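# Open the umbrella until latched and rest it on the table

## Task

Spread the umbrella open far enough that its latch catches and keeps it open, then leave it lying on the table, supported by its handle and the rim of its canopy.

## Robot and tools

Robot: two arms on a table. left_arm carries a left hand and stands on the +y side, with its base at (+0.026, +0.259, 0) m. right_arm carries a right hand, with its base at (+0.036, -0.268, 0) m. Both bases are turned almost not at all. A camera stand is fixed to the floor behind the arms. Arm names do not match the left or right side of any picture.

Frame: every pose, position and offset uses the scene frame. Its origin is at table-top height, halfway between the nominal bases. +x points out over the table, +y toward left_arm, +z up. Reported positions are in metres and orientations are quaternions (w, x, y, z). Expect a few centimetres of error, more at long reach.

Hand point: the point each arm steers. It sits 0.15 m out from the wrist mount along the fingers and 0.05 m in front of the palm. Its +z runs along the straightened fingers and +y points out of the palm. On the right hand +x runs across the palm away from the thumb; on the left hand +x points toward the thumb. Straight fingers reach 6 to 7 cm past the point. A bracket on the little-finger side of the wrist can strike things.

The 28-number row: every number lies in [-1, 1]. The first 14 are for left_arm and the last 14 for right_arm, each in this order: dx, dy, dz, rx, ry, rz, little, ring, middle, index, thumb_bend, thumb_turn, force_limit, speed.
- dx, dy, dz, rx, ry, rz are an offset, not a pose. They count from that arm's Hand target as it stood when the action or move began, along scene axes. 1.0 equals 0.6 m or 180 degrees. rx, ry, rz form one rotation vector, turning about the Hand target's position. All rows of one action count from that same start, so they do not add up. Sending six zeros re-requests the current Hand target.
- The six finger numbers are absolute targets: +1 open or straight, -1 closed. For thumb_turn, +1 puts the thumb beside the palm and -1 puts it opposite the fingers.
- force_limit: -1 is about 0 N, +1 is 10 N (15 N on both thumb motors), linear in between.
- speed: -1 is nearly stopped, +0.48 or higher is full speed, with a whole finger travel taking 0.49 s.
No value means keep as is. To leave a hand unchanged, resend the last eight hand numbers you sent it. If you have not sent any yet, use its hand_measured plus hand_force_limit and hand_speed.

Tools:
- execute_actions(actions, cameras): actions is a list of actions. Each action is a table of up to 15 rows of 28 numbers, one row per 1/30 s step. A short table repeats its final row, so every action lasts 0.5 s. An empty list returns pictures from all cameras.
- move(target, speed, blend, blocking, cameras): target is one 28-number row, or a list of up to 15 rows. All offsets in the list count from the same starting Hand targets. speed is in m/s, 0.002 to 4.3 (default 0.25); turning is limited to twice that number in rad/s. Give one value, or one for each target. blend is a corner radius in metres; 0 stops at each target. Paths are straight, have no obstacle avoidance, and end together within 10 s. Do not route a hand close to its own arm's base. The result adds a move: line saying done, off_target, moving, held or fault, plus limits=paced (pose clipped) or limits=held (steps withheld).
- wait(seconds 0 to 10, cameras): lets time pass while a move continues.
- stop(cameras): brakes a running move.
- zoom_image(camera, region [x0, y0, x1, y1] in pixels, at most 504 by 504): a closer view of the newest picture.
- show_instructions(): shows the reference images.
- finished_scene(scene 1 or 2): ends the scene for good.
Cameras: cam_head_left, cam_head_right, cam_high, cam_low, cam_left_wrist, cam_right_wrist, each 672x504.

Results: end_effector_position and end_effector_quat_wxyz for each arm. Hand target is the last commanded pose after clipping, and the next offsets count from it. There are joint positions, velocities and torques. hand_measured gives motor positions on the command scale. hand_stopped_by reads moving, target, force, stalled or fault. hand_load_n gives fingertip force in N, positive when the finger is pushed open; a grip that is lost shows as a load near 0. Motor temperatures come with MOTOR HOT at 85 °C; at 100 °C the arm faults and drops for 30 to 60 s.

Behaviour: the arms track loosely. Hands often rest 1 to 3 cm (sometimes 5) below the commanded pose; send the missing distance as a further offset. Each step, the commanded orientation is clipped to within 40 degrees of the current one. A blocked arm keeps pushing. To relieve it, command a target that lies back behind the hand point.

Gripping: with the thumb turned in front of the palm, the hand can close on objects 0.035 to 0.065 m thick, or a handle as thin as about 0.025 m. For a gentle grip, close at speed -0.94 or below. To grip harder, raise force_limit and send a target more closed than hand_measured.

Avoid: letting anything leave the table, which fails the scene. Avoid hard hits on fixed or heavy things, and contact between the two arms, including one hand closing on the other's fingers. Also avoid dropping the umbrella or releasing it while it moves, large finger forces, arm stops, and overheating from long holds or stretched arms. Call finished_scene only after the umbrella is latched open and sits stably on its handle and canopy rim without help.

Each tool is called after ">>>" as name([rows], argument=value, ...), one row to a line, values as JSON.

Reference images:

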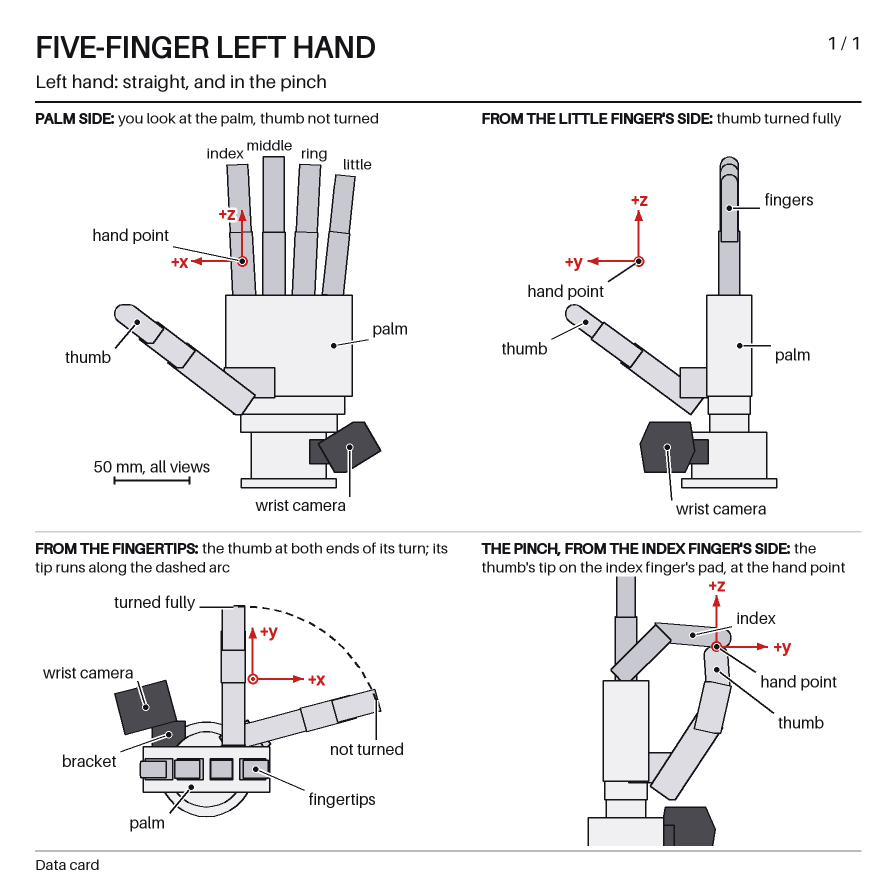

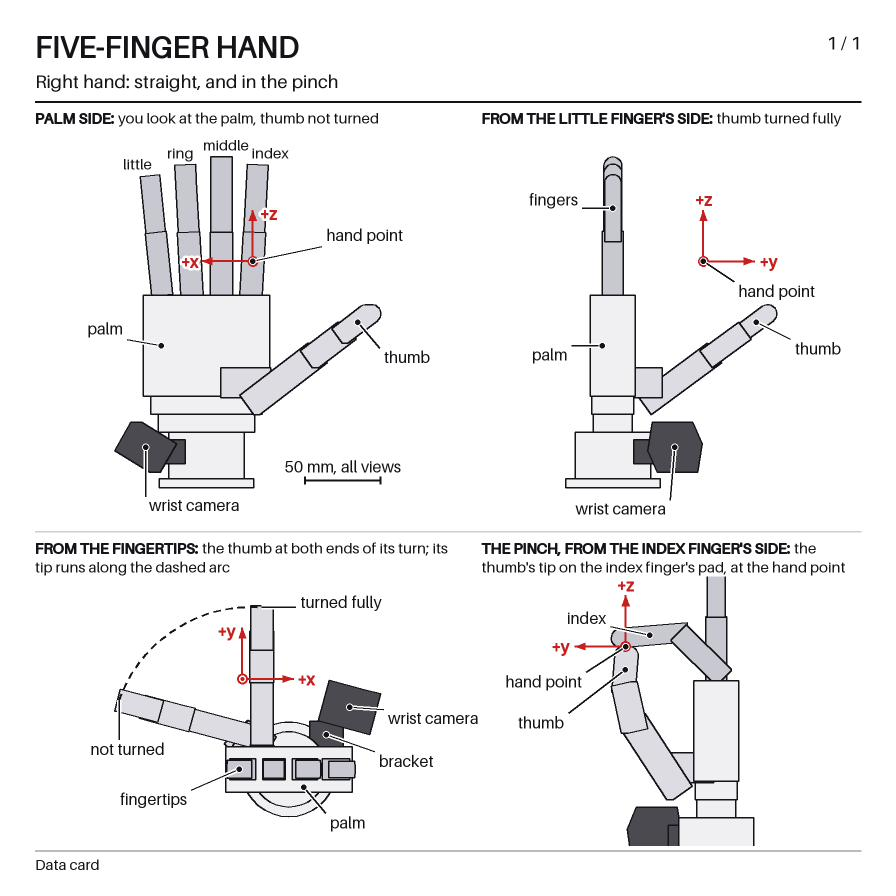

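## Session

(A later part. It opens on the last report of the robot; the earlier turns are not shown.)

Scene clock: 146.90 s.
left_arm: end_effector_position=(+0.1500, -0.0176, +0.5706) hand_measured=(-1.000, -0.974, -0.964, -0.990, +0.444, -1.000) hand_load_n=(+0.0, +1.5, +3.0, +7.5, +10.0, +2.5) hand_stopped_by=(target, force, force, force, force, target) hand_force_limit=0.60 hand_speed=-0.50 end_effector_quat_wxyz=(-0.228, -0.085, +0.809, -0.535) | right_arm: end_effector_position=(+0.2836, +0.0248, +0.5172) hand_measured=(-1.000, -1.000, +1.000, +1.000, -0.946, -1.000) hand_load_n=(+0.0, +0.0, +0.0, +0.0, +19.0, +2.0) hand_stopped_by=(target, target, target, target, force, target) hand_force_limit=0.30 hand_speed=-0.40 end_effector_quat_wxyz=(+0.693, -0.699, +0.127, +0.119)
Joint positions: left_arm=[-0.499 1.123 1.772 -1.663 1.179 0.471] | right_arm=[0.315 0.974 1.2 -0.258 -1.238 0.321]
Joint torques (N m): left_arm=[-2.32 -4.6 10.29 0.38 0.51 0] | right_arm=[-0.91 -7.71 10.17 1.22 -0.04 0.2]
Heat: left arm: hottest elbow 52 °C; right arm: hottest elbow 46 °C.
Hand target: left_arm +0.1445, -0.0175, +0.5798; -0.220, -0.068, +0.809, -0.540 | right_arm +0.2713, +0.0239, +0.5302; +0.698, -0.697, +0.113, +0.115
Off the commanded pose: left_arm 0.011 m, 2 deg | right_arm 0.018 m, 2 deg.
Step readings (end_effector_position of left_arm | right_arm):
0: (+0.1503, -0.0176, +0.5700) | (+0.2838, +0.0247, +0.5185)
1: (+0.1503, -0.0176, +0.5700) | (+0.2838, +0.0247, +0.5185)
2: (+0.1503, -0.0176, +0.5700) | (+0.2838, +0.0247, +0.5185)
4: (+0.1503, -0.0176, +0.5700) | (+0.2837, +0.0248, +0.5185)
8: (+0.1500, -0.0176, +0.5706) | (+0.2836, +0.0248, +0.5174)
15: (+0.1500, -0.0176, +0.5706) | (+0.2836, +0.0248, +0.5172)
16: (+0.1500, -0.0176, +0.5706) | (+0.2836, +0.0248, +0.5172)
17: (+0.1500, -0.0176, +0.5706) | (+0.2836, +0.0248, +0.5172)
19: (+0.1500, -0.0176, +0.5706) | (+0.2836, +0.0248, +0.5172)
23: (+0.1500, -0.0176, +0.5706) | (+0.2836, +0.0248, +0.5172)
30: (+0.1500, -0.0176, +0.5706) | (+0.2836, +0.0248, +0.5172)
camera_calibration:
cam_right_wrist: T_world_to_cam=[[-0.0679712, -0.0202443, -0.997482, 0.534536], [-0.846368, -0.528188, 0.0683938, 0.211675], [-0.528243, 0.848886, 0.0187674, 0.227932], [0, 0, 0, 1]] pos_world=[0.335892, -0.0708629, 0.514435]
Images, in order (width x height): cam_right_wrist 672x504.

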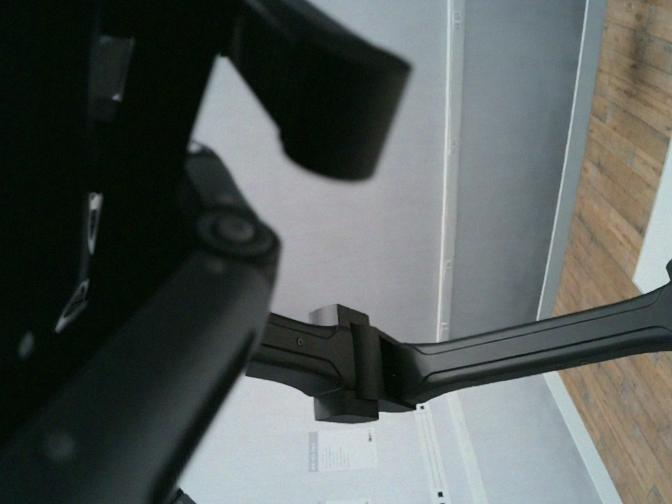

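>>> move(target=[0,0,0,0,0,0,-1,-1,-1,-1,-1,-1,0.6,-0.5,0.142,0.0,-0.03,0,0.03,0,-1,-1,1,1,-0.93,-1,0.3,-0.4], speed=0.06, cameras=["cam_high", "cam_low", "cam_head_right"])

>>> zoom_image(camera="cam_high", region=[230, 0, 430, 150])

Scene clock: 149.33 s.
left_arm: end_effector_position=(+0.1569, -0.0204, +0.5650) hand_measured=(-1.000, -0.974, -0.964, -0.990, +0.444, -1.000) hand_load_n=(+0.0, +1.0, +3.5, +7.0, +10.0, +2.5) hand_stopped_by=(target, force, force, force, force, target) hand_force_limit=0.60 hand_speed=-0.50 end_effector_quat_wxyz=(-0.230, -0.091, +0.813, -0.528) | right_arm: end_effector_position=(+0.3338, +0.0273, +0.4873) hand_measured=(-1.000, -1.000, +1.000, +1.000, -0.926, -1.000) hand_load_n=(+0.0, +0.0, +0.0, +0.0, +9.0, +5.0) hand_stopped_by=(target, target, target, target, target, target) hand_force_limit=0.30 hand_speed=-0.40 end_effector_quat_wxyz=(+0.679, -0.698, +0.145, +0.175)
Joint positions: left_arm=[-0.499 1.139 1.772 -1.668 1.168 0.476] | right_arm=[0.275 1.13 1.22 -0.161 -1.335 0.388]
Joint torques (N m): left_arm=[-1.96 -6.18 10.14 0.44 0.94 0] | right_arm=[-4.13 -6.18 14.82 2.4 0.39 0.45]
Heat: left arm: hottest elbow 52 °C; right arm: hottest elbow 47 °C.
Hand target: left_arm +0.1446, -0.0176, +0.5798; -0.220, -0.068, +0.809, -0.540 | right_arm +0.3565, +0.0240, +0.5121; +0.692, -0.691, +0.146, +0.148
Off the commanded pose: left_arm 0.020 m, 3 deg | right_arm 0.034 m, 4 deg.
move: off_target (left_arm, right_arm)
Images, in order (width x height): cam_head_right 672x504, cam_high 672x504, cam_low 672x504.

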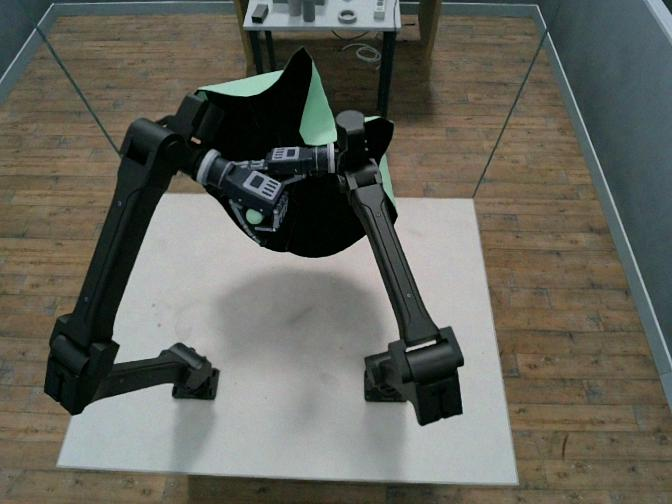

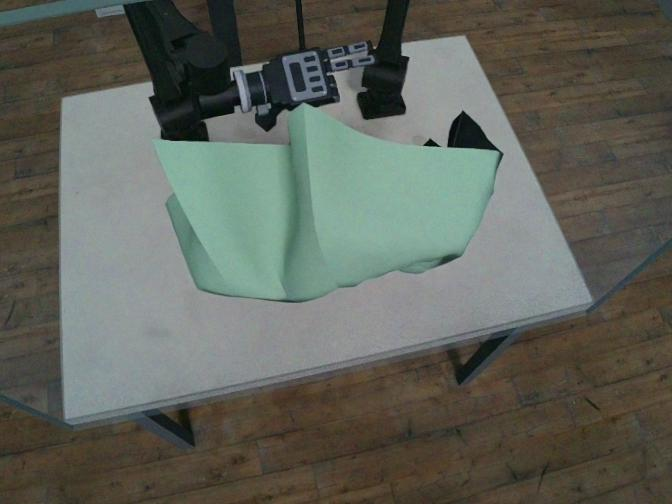

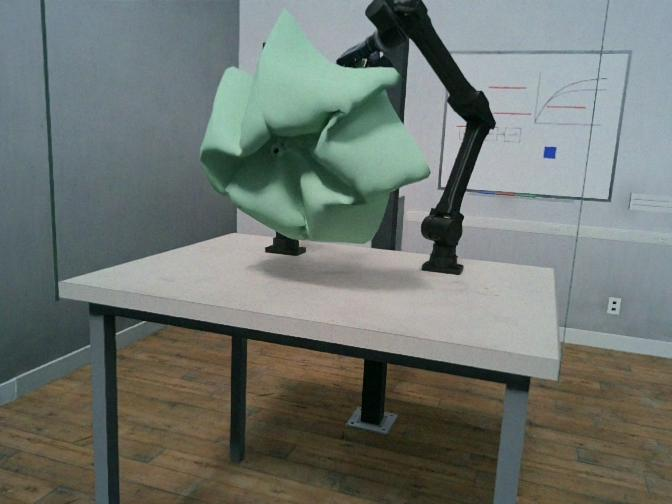

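Scaled by 2.520.

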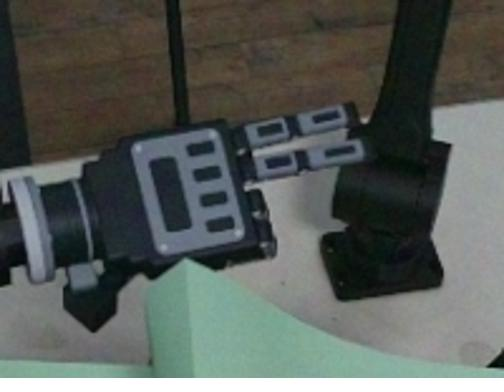

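>>> move(target=[0,0,0.0,0,0,0,-1,-1,-1,-1,-1,-1,0.6,-0.5,0.1,0.005,-0.02,0,0.01,0,-1,-1,1,1,-0.93,-1,0.3,-0.4], speed=0.05, cameras=["cam_high", "cam_low", "cam_head_right"])

>>> zoom_image(camera="cam_high", region=[230, 20, 430, 170])

Scene clock: 151.60 s.
left_arm: end_effector_position=(+0.1513, -0.0164, +0.5688) hand_measured=(-1.000, -0.974, -0.964, -0.992, +0.444, -1.000) hand_load_n=(+0.0, +0.0, +3.0, +0.0, +10.0, +2.5) hand_stopped_by=(target, force, force, force, force, target) hand_force_limit=0.60 hand_speed=-0.50 end_effector_quat_wxyz=(-0.217, -0.076, +0.812, -0.537) | right_arm: end_effector_position=(+0.3754, +0.0322, +0.4875) hand_measured=(-1.000, -1.000, +1.000, +1.000, -0.926, -1.000) hand_load_n=(+0.0, +0.0, +0.0, +0.0, +12.5, +7.5) hand_stopped_by=(target, target, target, target, target, target) hand_force_limit=0.30 hand_speed=-0.40 end_effector_quat_wxyz=(+0.682, -0.699, +0.123, +0.176)
Joint positions: left_arm=[-0.497 1.12 1.772 -1.663 1.171 0.495] | right_arm=[0.259 1.251 1.31 -0.1 -1.382 0.388]
Joint torques (N m): left_arm=[-2.37 -4.48 9.91 0.17 0.76 -0.19] | right_arm=[-5.48 -5.36 14.79 1.91 1.16 0.69]
Heat: left arm: hottest elbow 51 °C; right arm: hottest elbow 47 °C.
Hand target: left_arm +0.1445, -0.0175, +0.5798; -0.220, -0.068, +0.809, -0.540 | right_arm +0.4165, +0.0270, +0.5000; +0.690, -0.689, +0.157, +0.159
Off the commanded pose: left_arm 0.013 m, 1 deg | right_arm 0.043 m, 5 deg.
move: off_target (left_arm, right_arm)
Images, in order (width x height): cam_head_right 672x504, cam_high 672x504, cam_low 672x504.

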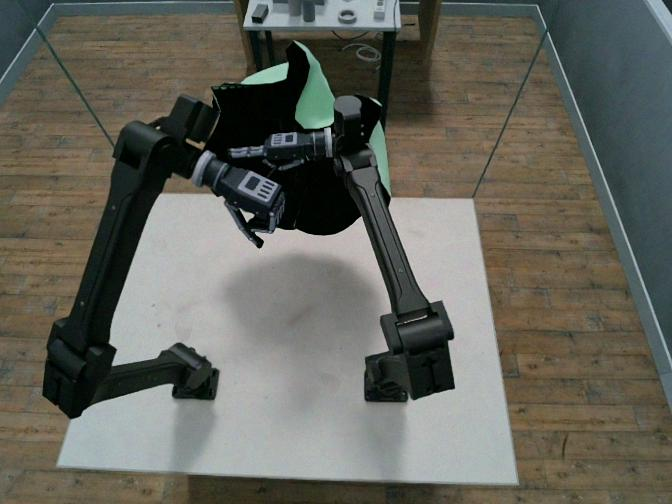

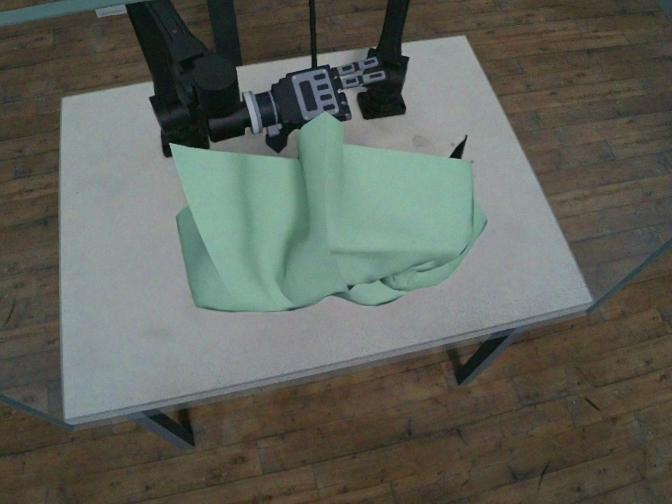

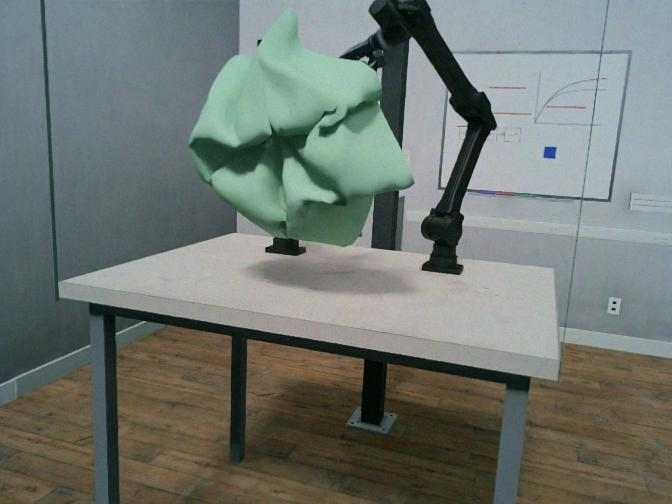

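Scaled by 2.520.

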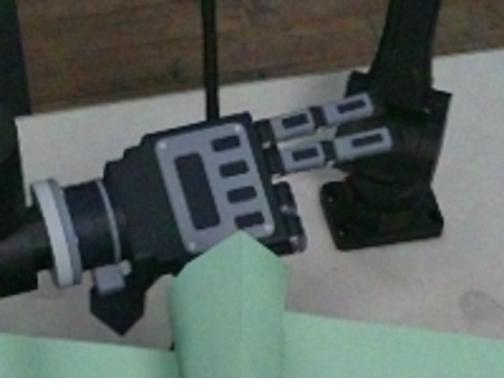

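>>> move(target=[0,0,0.0,0,0,0,-1,-1,-1,-1,-1,-1,0.6,-0.5,-0.06,0.0,0.01,0,-0.02,0,-1,-1,1,1,-0.99,-1,0.3,-0.4], speed=0.06, cameras=["cam_high", "cam_low", "cam_left_wrist"])

Scene clock: 153.10 s.
left_arm: end_effector_position=(+0.1513, -0.0164, +0.5688) hand_measured=(-1.000, -0.974, -0.964, -0.992, +0.444, -1.000) hand_load_n=(+0.0, +0.0, +3.5, +0.0, +10.5, +2.5) hand_stopped_by=(target, force, force, force, force, target) hand_force_limit=0.60 hand_speed=-0.50 end_effector_quat_wxyz=(-0.217, -0.076, +0.812, -0.537) | right_arm: end_effector_position=(+0.3740, +0.0323, +0.4968) hand_measured=(-1.000, -1.000, +1.000, +1.000, -0.926, -1.000) hand_load_n=(+0.0, +0.0, +0.0, +0.0, +8.0, +5.0) hand_stopped_by=(target, target, target, target, force, target) hand_force_limit=0.30 hand_speed=-0.40 end_effector_quat_wxyz=(+0.689, -0.697, +0.128, +0.155)
Joint positions: left_arm=[-0.497 1.12 1.772 -1.663 1.171 0.495] | right_arm=[0.259 1.226 1.31 -0.1 -1.344 0.388]
Joint torques (N m): left_arm=[-2.55 -4.72 9.98 0.53 0.82 -0.14] | right_arm=[-3.25 -10.23 10.33 1.17 0.63 0.16]
Heat: left arm: hottest elbow 51 °C; right arm: hottest elbow 47 °C.
Hand target: left_arm +0.1445, -0.0175, +0.5798; -0.220, -0.068, +0.809, -0.540 | right_arm +0.3805, +0.0270, +0.5060; +0.694, -0.694, +0.135, +0.137
Off the commanded pose: left_arm 0.013 m, 1 deg | right_arm 0.012 m, 2 deg.
move: off_target (left_arm, right_arm)
camera_calibration:
cam_left_wrist: T_world_to_cam=[[0.115768, -0.397835, 0.910124, -0.538058], [-0.70798, 0.609628, 0.356537, -0.0824472], [-0.69668, -0.685625, -0.211084, 0.32676], [0, 0, 0, 1]] pos_world=[0.231566, 0.0602384, 0.588069]
Images, in order (width x height): cam_high 672x504, cam_low 672x504, cam_left_wrist 672x504.

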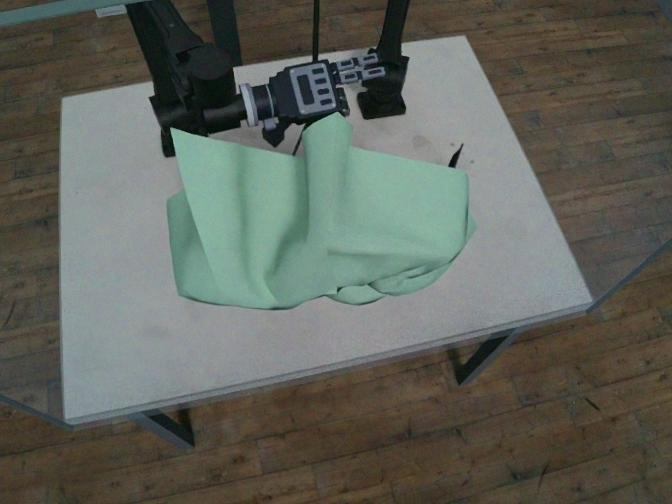

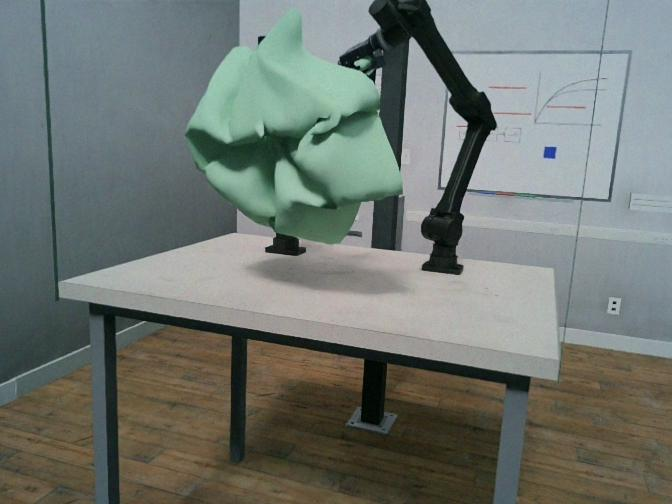

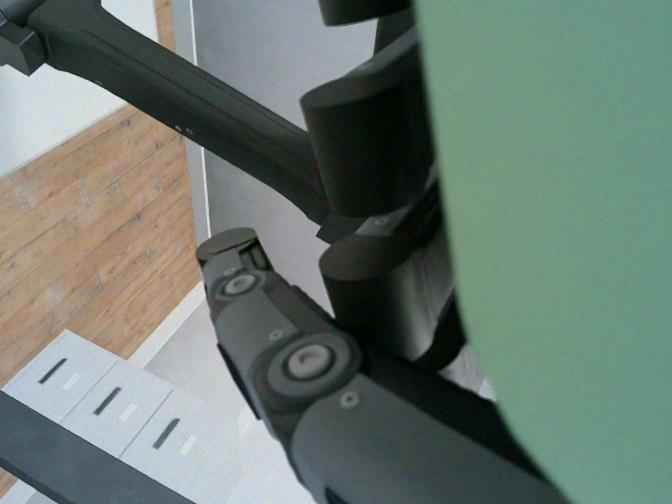

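>>> execute_actions([
  [[0,0,0,0,0,0,1,1,1,1,1,-1,0.4,0.0,0,0,0,0,0,0,-1,-1,1,1,-0.99,-1,0.3,-0.4]],
  [[0,0,0,0,0,0,1,1,1,1,1,-1,0.4,0.0,0,0,0,0,0,0,-1,-1,1,1,-0.99,-1,0.3,-0.4]],
  [[0,0,0,0,0,0,1,1,1,1,1,-1,0.4,0.0,0,0,0,0,0,0,-1,-1,1,1,-0.99,-1,0.3,-0.4]],
], cameras=["cam_left_wrist", "cam_low", "cam_high"])

Scene clock: 155.17 s.
left_arm: end_effector_position=(+0.1513, -0.0164, +0.5688) hand_measured=(+1.000, +1.000, +1.000, +1.000, +1.000, -1.000) hand_load_n=(+0.0, +0.0, +0.0, +0.0, +0.0, +0.0) hand_stopped_by=(target, target, target, target, target, target) hand_force_limit=0.40 hand_speed=0.00 end_effector_quat_wxyz=(-0.217, -0.076, +0.812, -0.537) | right_arm: end_effector_position=(+0.3740, +0.0323, +0.4968) hand_measured=(-1.000, -1.000, +1.000, +1.000, -0.926, -1.000) hand_load_n=(+0.0, +0.0, -0.5, +0.0, +8.5, +5.0) hand_stopped_by=(target, target, target, target, force, target) hand_force_limit=0.30 hand_speed=-0.40 end_effector_quat_wxyz=(+0.689, -0.697, +0.128, +0.155)
Joint positions: left_arm=[-0.497 1.12 1.772 -1.663 1.171 0.495] | right_arm=[0.259 1.226 1.31 -0.1 -1.344 0.388]
Joint torques (N m): left_arm=[-2.37 -4.66 10.33 0.35 0.8 -0.11] | right_arm=[-3.31 -10.34 10.33 1.14 0.63 0.17]
Heat: left arm: hottest elbow 51 °C; right arm: hottest elbow 46 °C.
Hand target: left_arm +0.1445, -0.0175, +0.5798; -0.220, -0.068, +0.809, -0.540 | right_arm +0.3805, +0.0270, +0.5060; +0.694, -0.694, +0.135, +0.137
Off the commanded pose: left_arm 0.013 m, 1 deg | right_arm 0.012 m, 2 deg.
Step readings (end_effector_position of left_arm | right_arm):
0: (+0.1513, -0.0164, +0.5688) | (+0.3740, +0.0323, +0.4968)
1: (+0.1513, -0.0164, +0.5688) | (+0.3740, +0.0323, +0.4968)
2: (+0.1513, -0.0164, +0.5688) | (+0.3740, +0.0323, +0.4968)
4: (+0.1513, -0.0164, +0.5688) | (+0.3740, +0.0323, +0.4968)
8: (+0.1513, -0.0164, +0.5688) | (+0.3740, +0.0323, +0.4968)
15: (+0.1513, -0.0164, +0.5688) | (+0.3740, +0.0323, +0.4968)
16: (+0.1513, -0.0164, +0.5688) | (+0.3740, +0.0323, +0.4968)
17: (+0.1513, -0.0164, +0.5688) | (+0.3740, +0.0323, +0.4968)
19: (+0.1513, -0.0164, +0.5688) | (+0.3740, +0.0323, +0.4968)
23: (+0.1513, -0.0164, +0.5688) | (+0.3740, +0.0323, +0.4968)
30: (+0.1513, -0.0164, +0.5688) | (+0.3740, +0.0323, +0.4968)
31: (+0.1513, -0.0164, +0.5688) | (+0.3740, +0.0323, +0.4968)
32: (+0.1513, -0.0164, +0.5688) | (+0.3740, +0.0323, +0.4968)
34: (+0.1513, -0.0164, +0.5688) | (+0.3740, +0.0323, +0.4968)
38: (+0.1513, -0.0164, +0.5688) | (+0.3740, +0.0323, +0.4968)
45: (+0.1513, -0.0164, +0.5688) | (+0.3740, +0.0323, +0.4968)
camera_calibration:
cam_left_wrist: T_world_to_cam=[[0.115768, -0.397835, 0.910124, -0.538058], [-0.70798, 0.609628, 0.356537, -0.0824472], [-0.69668, -0.685625, -0.211084, 0.32676], [0, 0, 0, 1]] pos_world=[0.231566, 0.0602384, 0.588069]
Images, in order (width x height): cam_high 672x504, cam_low 672x504, cam_left_wrist 672x504.

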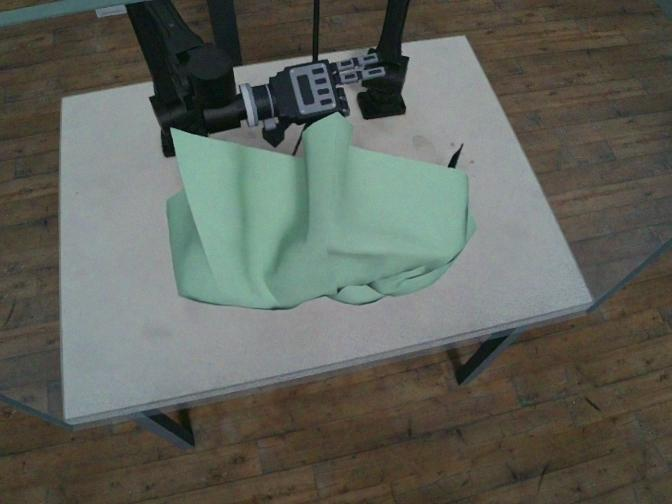

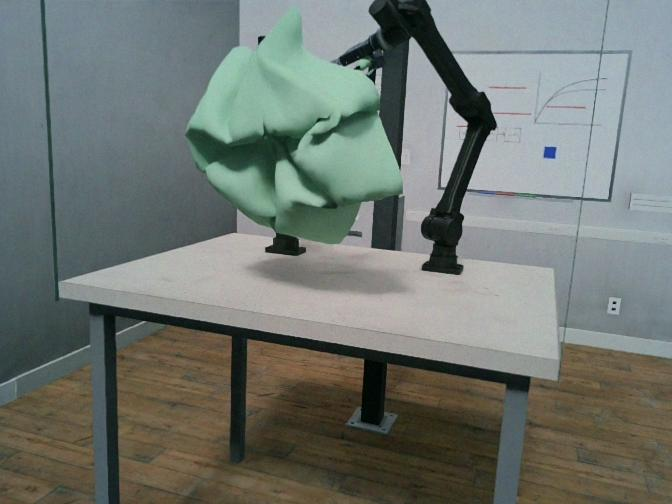

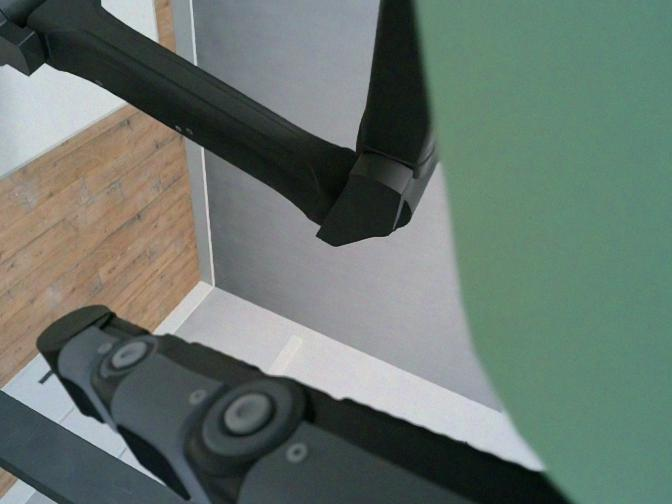

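>>> move(target=[0.045,0.15,0.055,0,0,0,1,1,1,1,1,-1,0.4,0.0,0,0,0,0,0,0,-1,-1,1,1,-0.99,-1,0.3,-0.4], speed=0.1, cameras=["cam_left_wrist", "cam_head_left"])

Scene clock: 157.17 s.
left_arm: end_effector_position=(+0.1728, +0.0682, +0.6128) hand_measured=(+1.000, +1.000, +1.000, +1.000, +1.000, -1.000) hand_load_n=(+0.0, +0.0, +0.0, +0.0, +0.5, +0.0) hand_stopped_by=(target, target, target, target, target, target) hand_force_limit=0.40 hand_speed=0.00 end_effector_quat_wxyz=(-0.092, -0.176, +0.730, -0.654) | right_arm: end_effector_position=(+0.3739, +0.0322, +0.4969) hand_measured=(-1.000, -1.000, +1.000, +1.000, -0.926, -1.000) hand_load_n=(+0.0, +0.5, +0.0, +0.0, +8.0, +4.5) hand_stopped_by=(target, target, target, target, force, target) hand_force_limit=0.30 hand_speed=-0.40 end_effector_quat_wxyz=(+0.689, -0.697, +0.128, +0.155)
Joint positions: left_arm=[0.017 0.956 1.714 -1.699 1.413 0.558] | right_arm=[0.259 1.226 1.31 -0.1 -1.344 0.388]
Joint torques (N m): left_arm=[-0.32 -2.67 6.61 0.42 0.89 0.06] | right_arm=[-3.19 -10.29 10.33 1.18 0.59 0.18]
Heat: left arm: hottest elbow 51 °C; right arm: hottest elbow 46 °C.
Hand target: left_arm +0.1717, +0.0725, +0.6128; -0.220, -0.069, +0.809, -0.540 | right_arm +0.3805, +0.0270, +0.5060; +0.694, -0.694, +0.135, +0.137
Off the commanded pose: left_arm 0.005 m, 25 deg | right_arm 0.012 m, 2 deg.
joint sent to its limit (left arm) — joint 4 (wrist pitch), lower limit. The joint targets are off in orientation, not in position.
move: off_target (left_arm, right_arm)
camera_calibration:
cam_left_wrist: T_world_to_cam=[[0.13874, -0.140921, 0.980251, -0.61139], [-0.910024, 0.37231, 0.182324, 0.023322], [-0.390651, -0.917348, -0.076587, 0.289519], [0, 0, 0, 1]] pos_world=[0.219149, 0.170749, 0.617237]
Images, in order (width x height): cam_head_left 672x504, cam_left_wrist 672x504.

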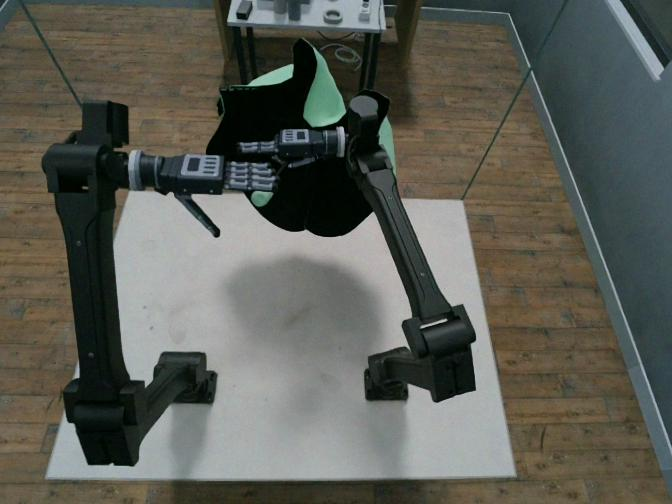

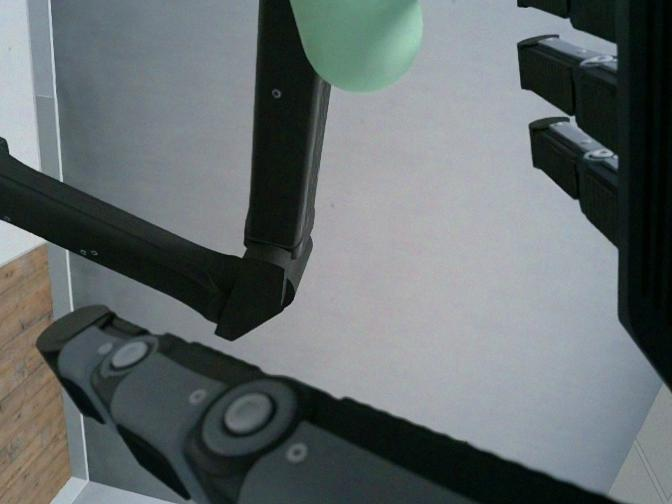

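>>> move(target=[-0.05,0.05,0.0,0,0,0,1,1,1,1,1,-1,0.4,0.0,-0.06,0.0,-0.05,0,-0.133,0,-1,-1,1,1,-0.99,-1,0.3,-0.4], speed=0.07, cameras=["cam_high", "cam_low", "cam_head_left", "cam_left_wrist"])

Scene clock: 163.50 s.
left_arm: end_effector_position=(+0.1450, +0.0938, +0.6119) hand_measured=(+1.000, +1.000, +1.000, +1.000, +1.000, -1.000) hand_load_n=(+0.0, +0.0, +0.0, +0.0, +0.0, +0.0) hand_stopped_by=(target, target, target, target, target, target) hand_force_limit=0.40 hand_speed=0.00 end_effector_quat_wxyz=(-0.020, -0.241, +0.663, -0.708) | right_arm: end_effector_position=(+0.3540, +0.0263, +0.4632) hand_measured=(-1.000, -1.000, +1.000, +1.000, -0.926, -1.000) hand_load_n=(+0.0, +2.0, +0.0, +0.0, +7.5, +2.5) hand_stopped_by=(target, target, target, target, force, target) hand_force_limit=0.30 hand_speed=-0.40 end_effector_quat_wxyz=(+0.704, -0.710, +0.016, +0.009)
Joint positions: left_arm=[0.338 0.77 1.559 -1.694 1.576 0.528] | right_arm=[0.273 1.094 1.167 -0.1 -1.281 0.009]
Joint torques (N m): left_arm=[-0.73 -0.32 6.28 1.54 0.79 -0.22] | right_arm=[-0.97 -9.88 10.04 1.24 0 -0.15]
Heat: left arm: hottest elbow 50 °C; right arm: hottest elbow 46 °C.
Hand target: left_arm +0.1416, +0.1025, +0.6129; -0.220, -0.069, +0.809, -0.540 | right_arm +0.3445, +0.0270, +0.4761; +0.707, -0.707, -0.012, -0.010
Off the commanded pose: left_arm 0.009 m, 40 deg | right_arm 0.016 m, 4 deg.
joint sent to its limit (left arm) — joint 5 (wrist yaw), upper limit. The joint targets are off in position and orientation.
move: off_target (left_arm, right_arm)
camera_calibration:
cam_left_wrist: T_world_to_cam=[[0.126553, 0.016595, 0.991821, -0.62313], [-0.97623, 0.179439, 0.121561, 0.0535159], [-0.175954, -0.983629, 0.0389092, 0.206506], [0, 0, 0, 1]] pos_world=[0.167439, 0.203863, 0.603493]
Images, in order (width x height): cam_head_left 672x504, cam_high 672x504, cam_low 672x504, cam_left_wrist 672x504.

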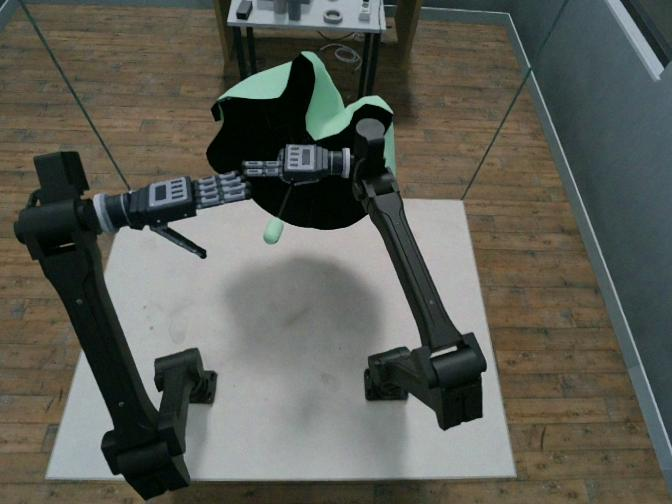

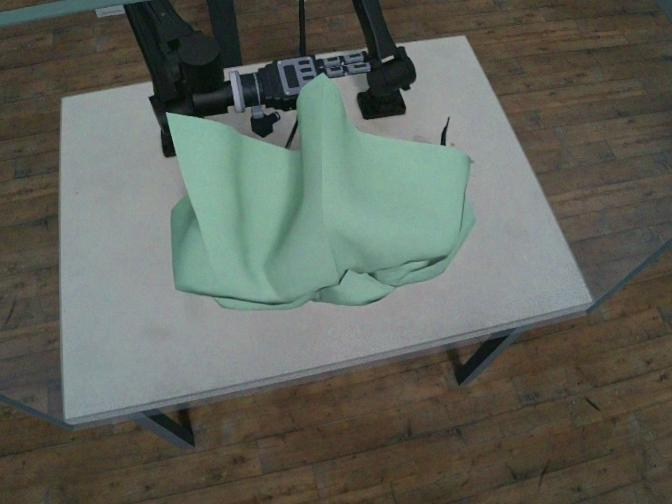

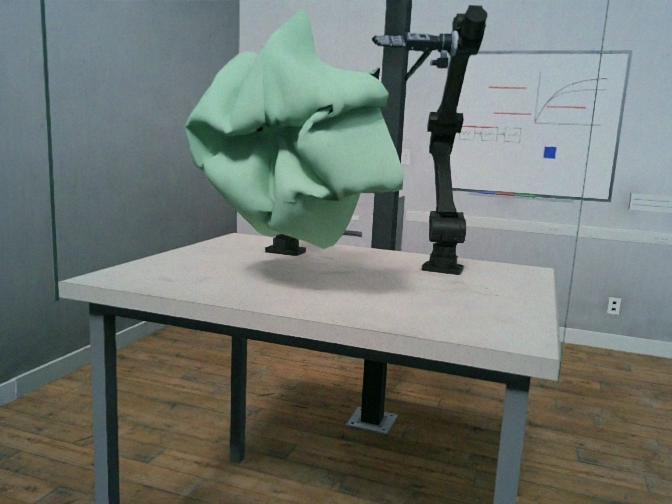

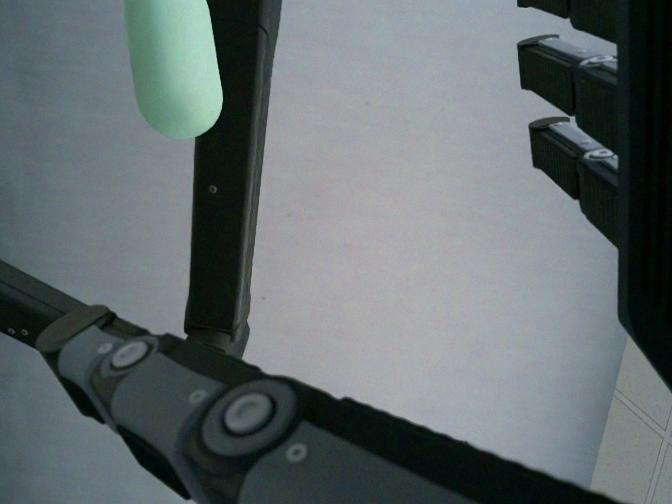

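>>> move([
  [0.08,0.03,-0.147,-0.1187,-0.0499,0.0457,1,1,1,1,1,-1,0.4,0.0,0,0,0,0,0,0,-1,-1,1,1,-0.99,-1,0.3,-0.4],
  [0.065,-0.075,-0.147,-0.1187,-0.0499,0.0457,1,1,1,1,1,-1,0.4,0.0,0,0,0,0,0,0,-1,-1,1,1,-0.99,-1,0.3,-0.4],
], speed=0.12, cameras=["cam_left_wrist", "cam_head_left"])

Scene clock: 169.77 s.
left_arm: end_effector_position=(+0.1820, +0.0587, +0.5099) hand_measured=(+1.000, +1.000, +1.000, +1.000, +1.000, -1.000) hand_load_n=(+0.0, +0.0, +0.0, -0.5, +0.0, +0.0) hand_stopped_by=(target, target, target, target, target, target) hand_force_limit=0.40 hand_speed=0.00 end_effector_quat_wxyz=(-0.112, -0.083, +0.700, -0.700) | right_arm: end_effector_position=(+0.3540, +0.0263, +0.4632) hand_measured=(-1.000, -1.000, +1.000, +1.000, -0.926, -1.000) hand_load_n=(+0.0, +2.0, +0.0, +0.0, +7.5, +2.5) hand_stopped_by=(target, target, target, target, force, target) hand_force_limit=0.30 hand_speed=-0.40 end_effector_quat_wxyz=(+0.704, -0.710, +0.016, +0.009)
Joint positions: left_arm=[-0.021 0.828 1.259 -1.303 1.577 0.595] | right_arm=[0.273 1.094 1.167 -0.1 -1.281 0.009]
Joint torques (N m): left_arm=[-3.02 -1.9 11.86 1.51 0.82 -0.11] | right_arm=[-0.97 -9.82 10.07 1.11 0 -0.16]
Heat: left arm: hottest elbow 50 °C; right arm: hottest elbow 46 °C.
Hand target: left_arm +0.1807, +0.0575, +0.5246; -0.126, -0.042, +0.703, -0.699 | right_arm +0.3446, +0.0269, +0.4761; +0.707, -0.707, -0.012, -0.010
Off the commanded pose: left_arm 0.015 m, 5 deg | right_arm 0.016 m, 4 deg.
joint sent to its limit (left arm) — joint 5 (wrist yaw), upper limit. The joint targets are off in orientation, not in position.
move: off_target (left_arm, right_arm)
camera_calibration:
cam_left_wrist: T_world_to_cam=[[0.0239235, -0.0240612, 0.999424, -0.508876], [-0.858238, 0.512199, 0.0328751, 0.112531], [-0.512695, -0.85853, -0.00839667, 0.260458], [0, 0, 0, 1]] pos_world=[0.242287, 0.153728, 0.507071]
Images, in order (width x height): cam_head_left 672x504, cam_left_wrist 672x504.

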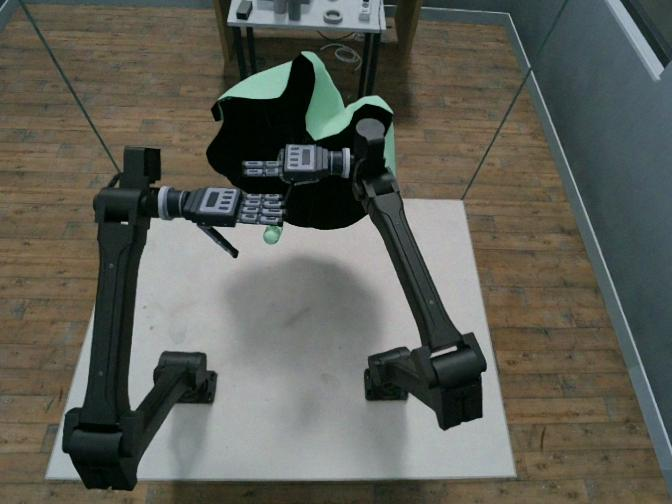

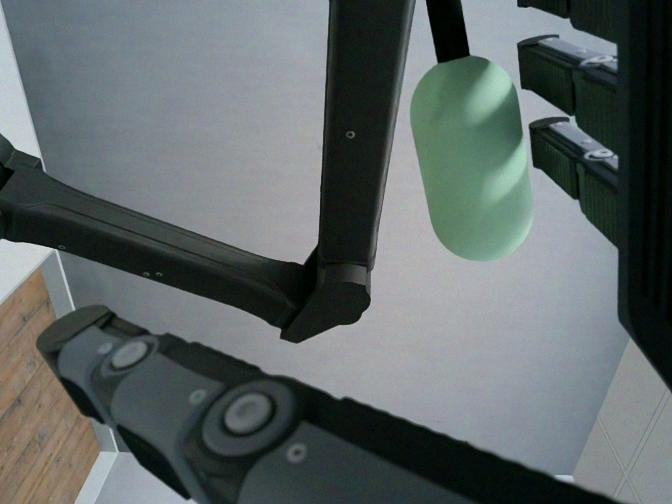

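>>> move(target=[-0.015,-0.129,0.018,0,0,0,1,1,1,1,1,-1,0.4,0.0,0,0,0,0,0,0,-1,-1,1,1,-0.99,-1,0.3,-0.4], speed=0.1, cameras=["cam_left_wrist"])

Scene clock: 173.07 s.
left_arm: end_effector_position=(+0.1734, -0.0208, +0.5333) hand_measured=(+1.000, +1.000, +1.000, +1.000, +1.000, -1.000) hand_load_n=(+0.0, +0.0, +0.0, +0.0, +0.0, +0.0) hand_stopped_by=(target, target, target, target, target, target) hand_force_limit=0.40 hand_speed=0.00 end_effector_quat_wxyz=(-0.129, -0.046, +0.706, -0.695) | right_arm: end_effector_position=(+0.3540, +0.0263, +0.4632) hand_measured=(-1.000, -1.000, +1.000, +1.000, -0.926, -1.000) hand_load_n=(+0.0, +1.5, +0.0, +0.0, +7.5, +2.0) hand_stopped_by=(target, target, target, target, force, target) hand_force_limit=0.30 hand_speed=-0.40 end_effector_quat_wxyz=(+0.704, -0.710, +0.016, +0.009)
Joint positions: left_arm=[-0.389 0.79 1.157 -0.37 1.286 -0.245] | right_arm=[0.273 1.094 1.167 -0.1 -1.281 0.009]
Joint torques (N m): left_arm=[-1.44 -2.96 8.81 2.19 -0.07 -0.11] | right_arm=[-0.85 -9.82 10.07 1.16 0.01 -0.17]
Heat: left arm: hottest elbow 50 °C; right arm: hottest elbow 46 °C.
Hand target: left_arm +0.1716, -0.0200, +0.5354; -0.126, -0.042, +0.703, -0.699 | right_arm +0.3446, +0.0269, +0.4761; +0.707, -0.707, -0.012, -0.010
Off the commanded pose: left_arm 0.003 m, 1 deg | right_arm 0.016 m, 4 deg.
move: off_target (right_arm)
camera_calibration:
cam_left_wrist: T_world_to_cam=[[-0.00658567, -0.0283866, 0.999575, -0.528752], [-0.815774, 0.578266, 0.0110473, 0.150809], [-0.578334, -0.815354, -0.0269653, 0.210154], [0, 0, 0, 1]] pos_world=[0.241083, 0.0691331, 0.532528]
Images, in order (width x height): cam_left_wrist 672x504.

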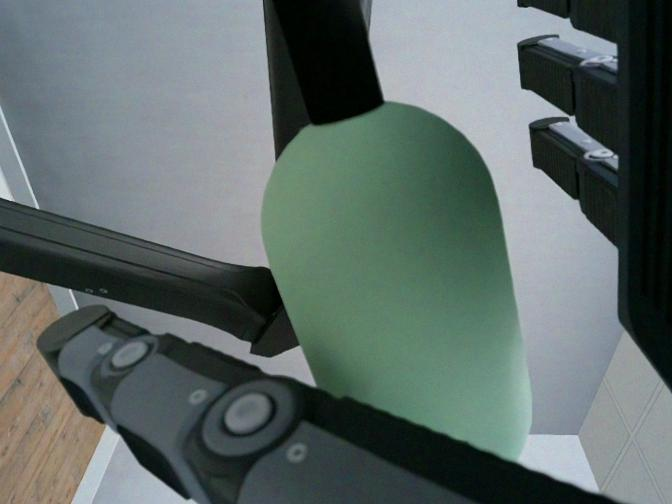

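>>> move(target=[0.013,0.013,-0.03,0,0,0,1,1,1,1,1,-1,0.4,0.0,0,0,0,0,0,0,-1,-1,1,1,-0.99,-1,0.3,-0.4], speed=0.08, cameras=["cam_left_wrist"])

Scene clock: 174.70 s.
left_arm: end_effector_position=(+0.1785, -0.0154, +0.5156) hand_measured=(+1.000, +1.000, +1.000, +1.000, +1.000, -1.000) hand_load_n=(+0.0, +0.0, +0.0, +0.0, +0.0, +0.0) hand_stopped_by=(target, target, target, target, target, target) hand_force_limit=0.40 hand_speed=0.00 end_effector_quat_wxyz=(-0.131, -0.043, +0.706, -0.695) | right_arm: end_effector_position=(+0.3541, +0.0263, +0.4632) hand_measured=(-1.000, -1.000, +1.000, +1.000, -0.926, -1.000) hand_load_n=(+0.0, +2.0, +0.0, +0.0, +7.5, +2.5) hand_stopped_by=(target, target, target, target, force, target) hand_force_limit=0.30 hand_speed=-0.40 end_effector_quat_wxyz=(+0.704, -0.710, +0.015, +0.008)
Joint positions: left_arm=[-0.36 0.784 1.104 -0.318 1.323 -0.25] | right_arm=[0.273 1.094 1.167 -0.1 -1.281 0.008]
Joint torques (N m): left_arm=[-0.62 -3.08 8.8 2.25 0.16 -0.16] | right_arm=[-0.79 -9.82 10.07 1.14 0.01 -0.15]
Heat: left arm: hottest elbow 50 °C; right arm: hottest elbow 46 °C.
Hand target: left_arm +0.1794, -0.0121, +0.5174; -0.126, -0.042, +0.703, -0.699 | right_arm +0.3446, +0.0269, +0.4761; +0.707, -0.707, -0.012, -0.010
Off the commanded pose: left_arm 0.004 m, 1 deg | right_arm 0.016 m, 4 deg.
move: off_target (right_arm)
camera_calibration:
cam_left_wrist: T_world_to_cam=[[-0.00703116, -0.026803, 0.999616, -0.510911], [-0.811704, 0.583984, 0.0099491, 0.152027], [-0.584026, -0.811323, -0.0258622, 0.21757], [0, 0, 0, 1]] pos_world=[0.246876, 0.0740444, 0.514829]
Images, in order (width x height): cam_left_wrist 672x504.

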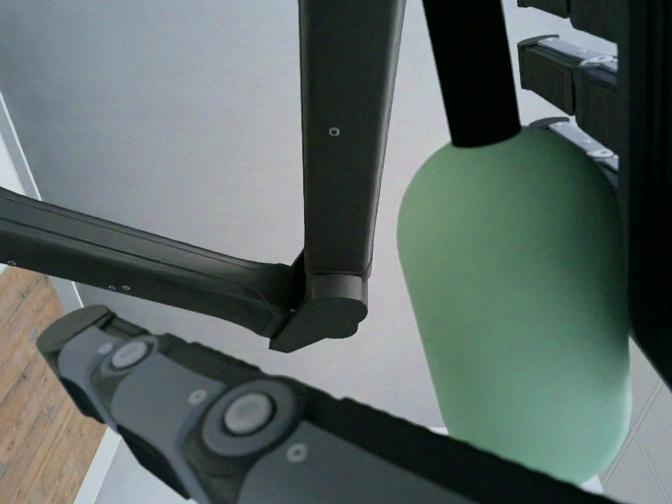

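>>> execute_actions([
  [[0,0,0,0,0,0,-1,-1,-1,-1,1,-1,1.0,-0.3,0,0,0,0,0,0,-1,-1,1,1,-0.99,-1,0.3,-0.4]],
  [[0,0,0,0,0,0,-1,-1,-1,-1,1,-1,1.0,-0.3,0,0,0,0,0,0,-1,-1,1,1,-0.99,-1,0.3,-0.4]],
  [[0,0,0,0,0,0,-1,-1,-1,-1,1,-1,1.0,-0.3,0,0,0,0,0,0,-1,-1,1,1,-0.99,-1,0.3,-0.4]],
  [[0,0,0,0,0,0,-1,-1,-1,-1,-1,-1,0.9,-0.3,0,0,0,0,0,0,-1,-1,1,1,-0.99,-1,0.3,-0.4]],
  [[0,0,0,0,0,0,-1,-1,-1,-1,-1,-1,0.9,-0.3,0,0,0,0,0,0,-1,-1,1,1,-0.99,-1,0.3,-0.4]],
], cameras=["cam_left_wrist"])

Scene clock: 177.67 s.
left_arm: end_effector_position=(+0.1753, -0.0144, +0.5138) hand_measured=(-1.000, -1.000, -0.920, -0.954, +0.420, -1.000) hand_load_n=(+0.0, +0.0, +4.0, +12.5, +17.5, +3.5) hand_stopped_by=(target, target, force, force, force, target) hand_force_limit=0.90 hand_speed=-0.30 end_effector_quat_wxyz=(-0.145, -0.047, +0.706, -0.692) | right_arm: end_effector_position=(+0.3545, +0.0267, +0.4631) hand_measured=(-1.000, -1.000, +1.000, +1.000, -0.926, -1.000) hand_load_n=(+0.0, +0.5, +0.0, -0.5, +8.0, +3.5) hand_stopped_by=(target, target, target, target, force, target) hand_force_limit=0.30 hand_speed=-0.40 end_effector_quat_wxyz=(+0.704, -0.710, +0.017, +0.007)
Joint positions: left_arm=[-0.359 0.783 1.097 -0.315 1.337 -0.272] | right_arm=[0.274 1.094 1.167 -0.101 -1.276 0.008]
Joint torques (N m): left_arm=[-0.44 -3.37 9.25 2.04 -0.05 -0.03] | right_arm=[-1.03 -9.88 10.09 1.24 -0.17 -0.16]
Heat: left arm: hottest elbow 50 °C; right arm: hottest elbow 46 °C.
Hand target: left_arm +0.1793, -0.0121, +0.5175; -0.126, -0.042, +0.703, -0.699 | right_arm +0.3445, +0.0270, +0.4761; +0.707, -0.707, -0.012, -0.010
Off the commanded pose: left_arm 0.006 m, 2 deg | right_arm 0.016 m, 4 deg.
Step readings (end_effector_position of left_arm | right_arm):
0: (+0.1785, -0.0154, +0.5156) | (+0.3541, +0.0263, +0.4632)
1: (+0.1785, -0.0154, +0.5156) | (+0.3541, +0.0263, +0.4632)
2: (+0.1785, -0.0154, +0.5156) | (+0.3541, +0.0263, +0.4632)
4: (+0.1781, -0.0153, +0.5157) | (+0.3541, +0.0263, +0.4632)
8: (+0.1780, -0.0152, +0.5158) | (+0.3541, +0.0263, +0.4632)
15: (+0.1769, -0.0148, +0.5160) | (+0.3541, +0.0263, +0.4632)
16: (+0.1769, -0.0148, +0.5160) | (+0.3541, +0.0263, +0.4632)
17: (+0.1769, -0.0148, +0.5160) | (+0.3541, +0.0263, +0.4632)
19: (+0.1769, -0.0148, +0.5160) | (+0.3541, +0.0263, +0.4632)
23: (+0.1769, -0.0148, +0.5160) | (+0.3541, +0.0263, +0.4632)
30: (+0.1769, -0.0148, +0.5158) | (+0.3544, +0.0263, +0.4632)
31: (+0.1769, -0.0148, +0.5155) | (+0.3541, +0.0264, +0.4631)
32: (+0.1763, -0.0147, +0.5154) | (+0.3540, +0.0265, +0.4631)
34: (+0.1756, -0.0145, +0.5137) | (+0.3545, +0.0267, +0.4631)
38: (+0.1754, -0.0144, +0.5137) | (+0.3545, +0.0267, +0.4631)
45: (+0.1754, -0.0144, +0.5137) | (+0.3545, +0.0267, +0.4631)
46: (+0.1754, -0.0144, +0.5137) | (+0.3545, +0.0267, +0.4631)
47: (+0.1754, -0.0144, +0.5137) | (+0.3545, +0.0267, +0.4631)
49: (+0.1754, -0.0144, +0.5137) | (+0.3545, +0.0267, +0.4631)
53: (+0.1754, -0.0144, +0.5137) | (+0.3545, +0.0267, +0.4631)
60: (+0.1754, -0.0144, +0.5137) | (+0.3545, +0.0267, +0.4631)
61: (+0.1754, -0.0144, +0.5137) | (+0.3545, +0.0267, +0.4631)
62: (+0.1754, -0.0144, +0.5137) | (+0.3545, +0.0267, +0.4631)
64: (+0.1754, -0.0144, +0.5137) | (+0.3545, +0.0267, +0.4631)
68: (+0.1753, -0.0144, +0.5138) | (+0.3545, +0.0267, +0.4631)
75: (+0.1753, -0.0144, +0.5138) | (+0.3545, +0.0267, +0.4631)
camera_calibration:
cam_left_wrist: T_world_to_cam=[[0.0170363, -0.0310357, 0.999373, -0.513205], [-0.803233, 0.594796, 0.0321642, 0.135991], [-0.595422, -0.803277, -0.0147958, 0.212971], [0, 0, 0, 1]] pos_world=[0.244784, 0.07426, 0.51166]
Images, in order (width x height): cam_left_wrist 672x504.

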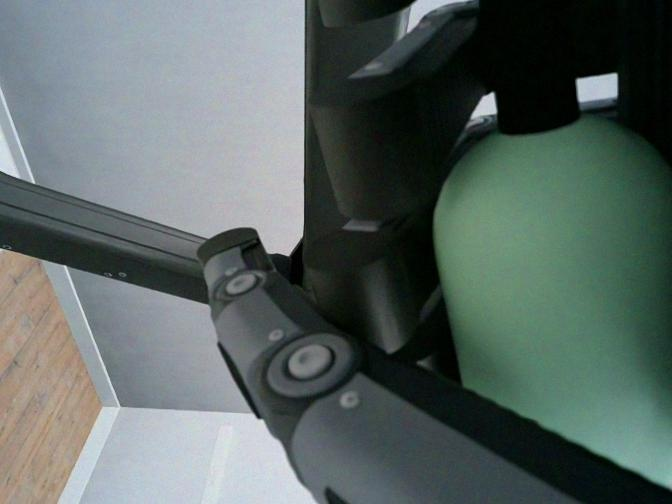

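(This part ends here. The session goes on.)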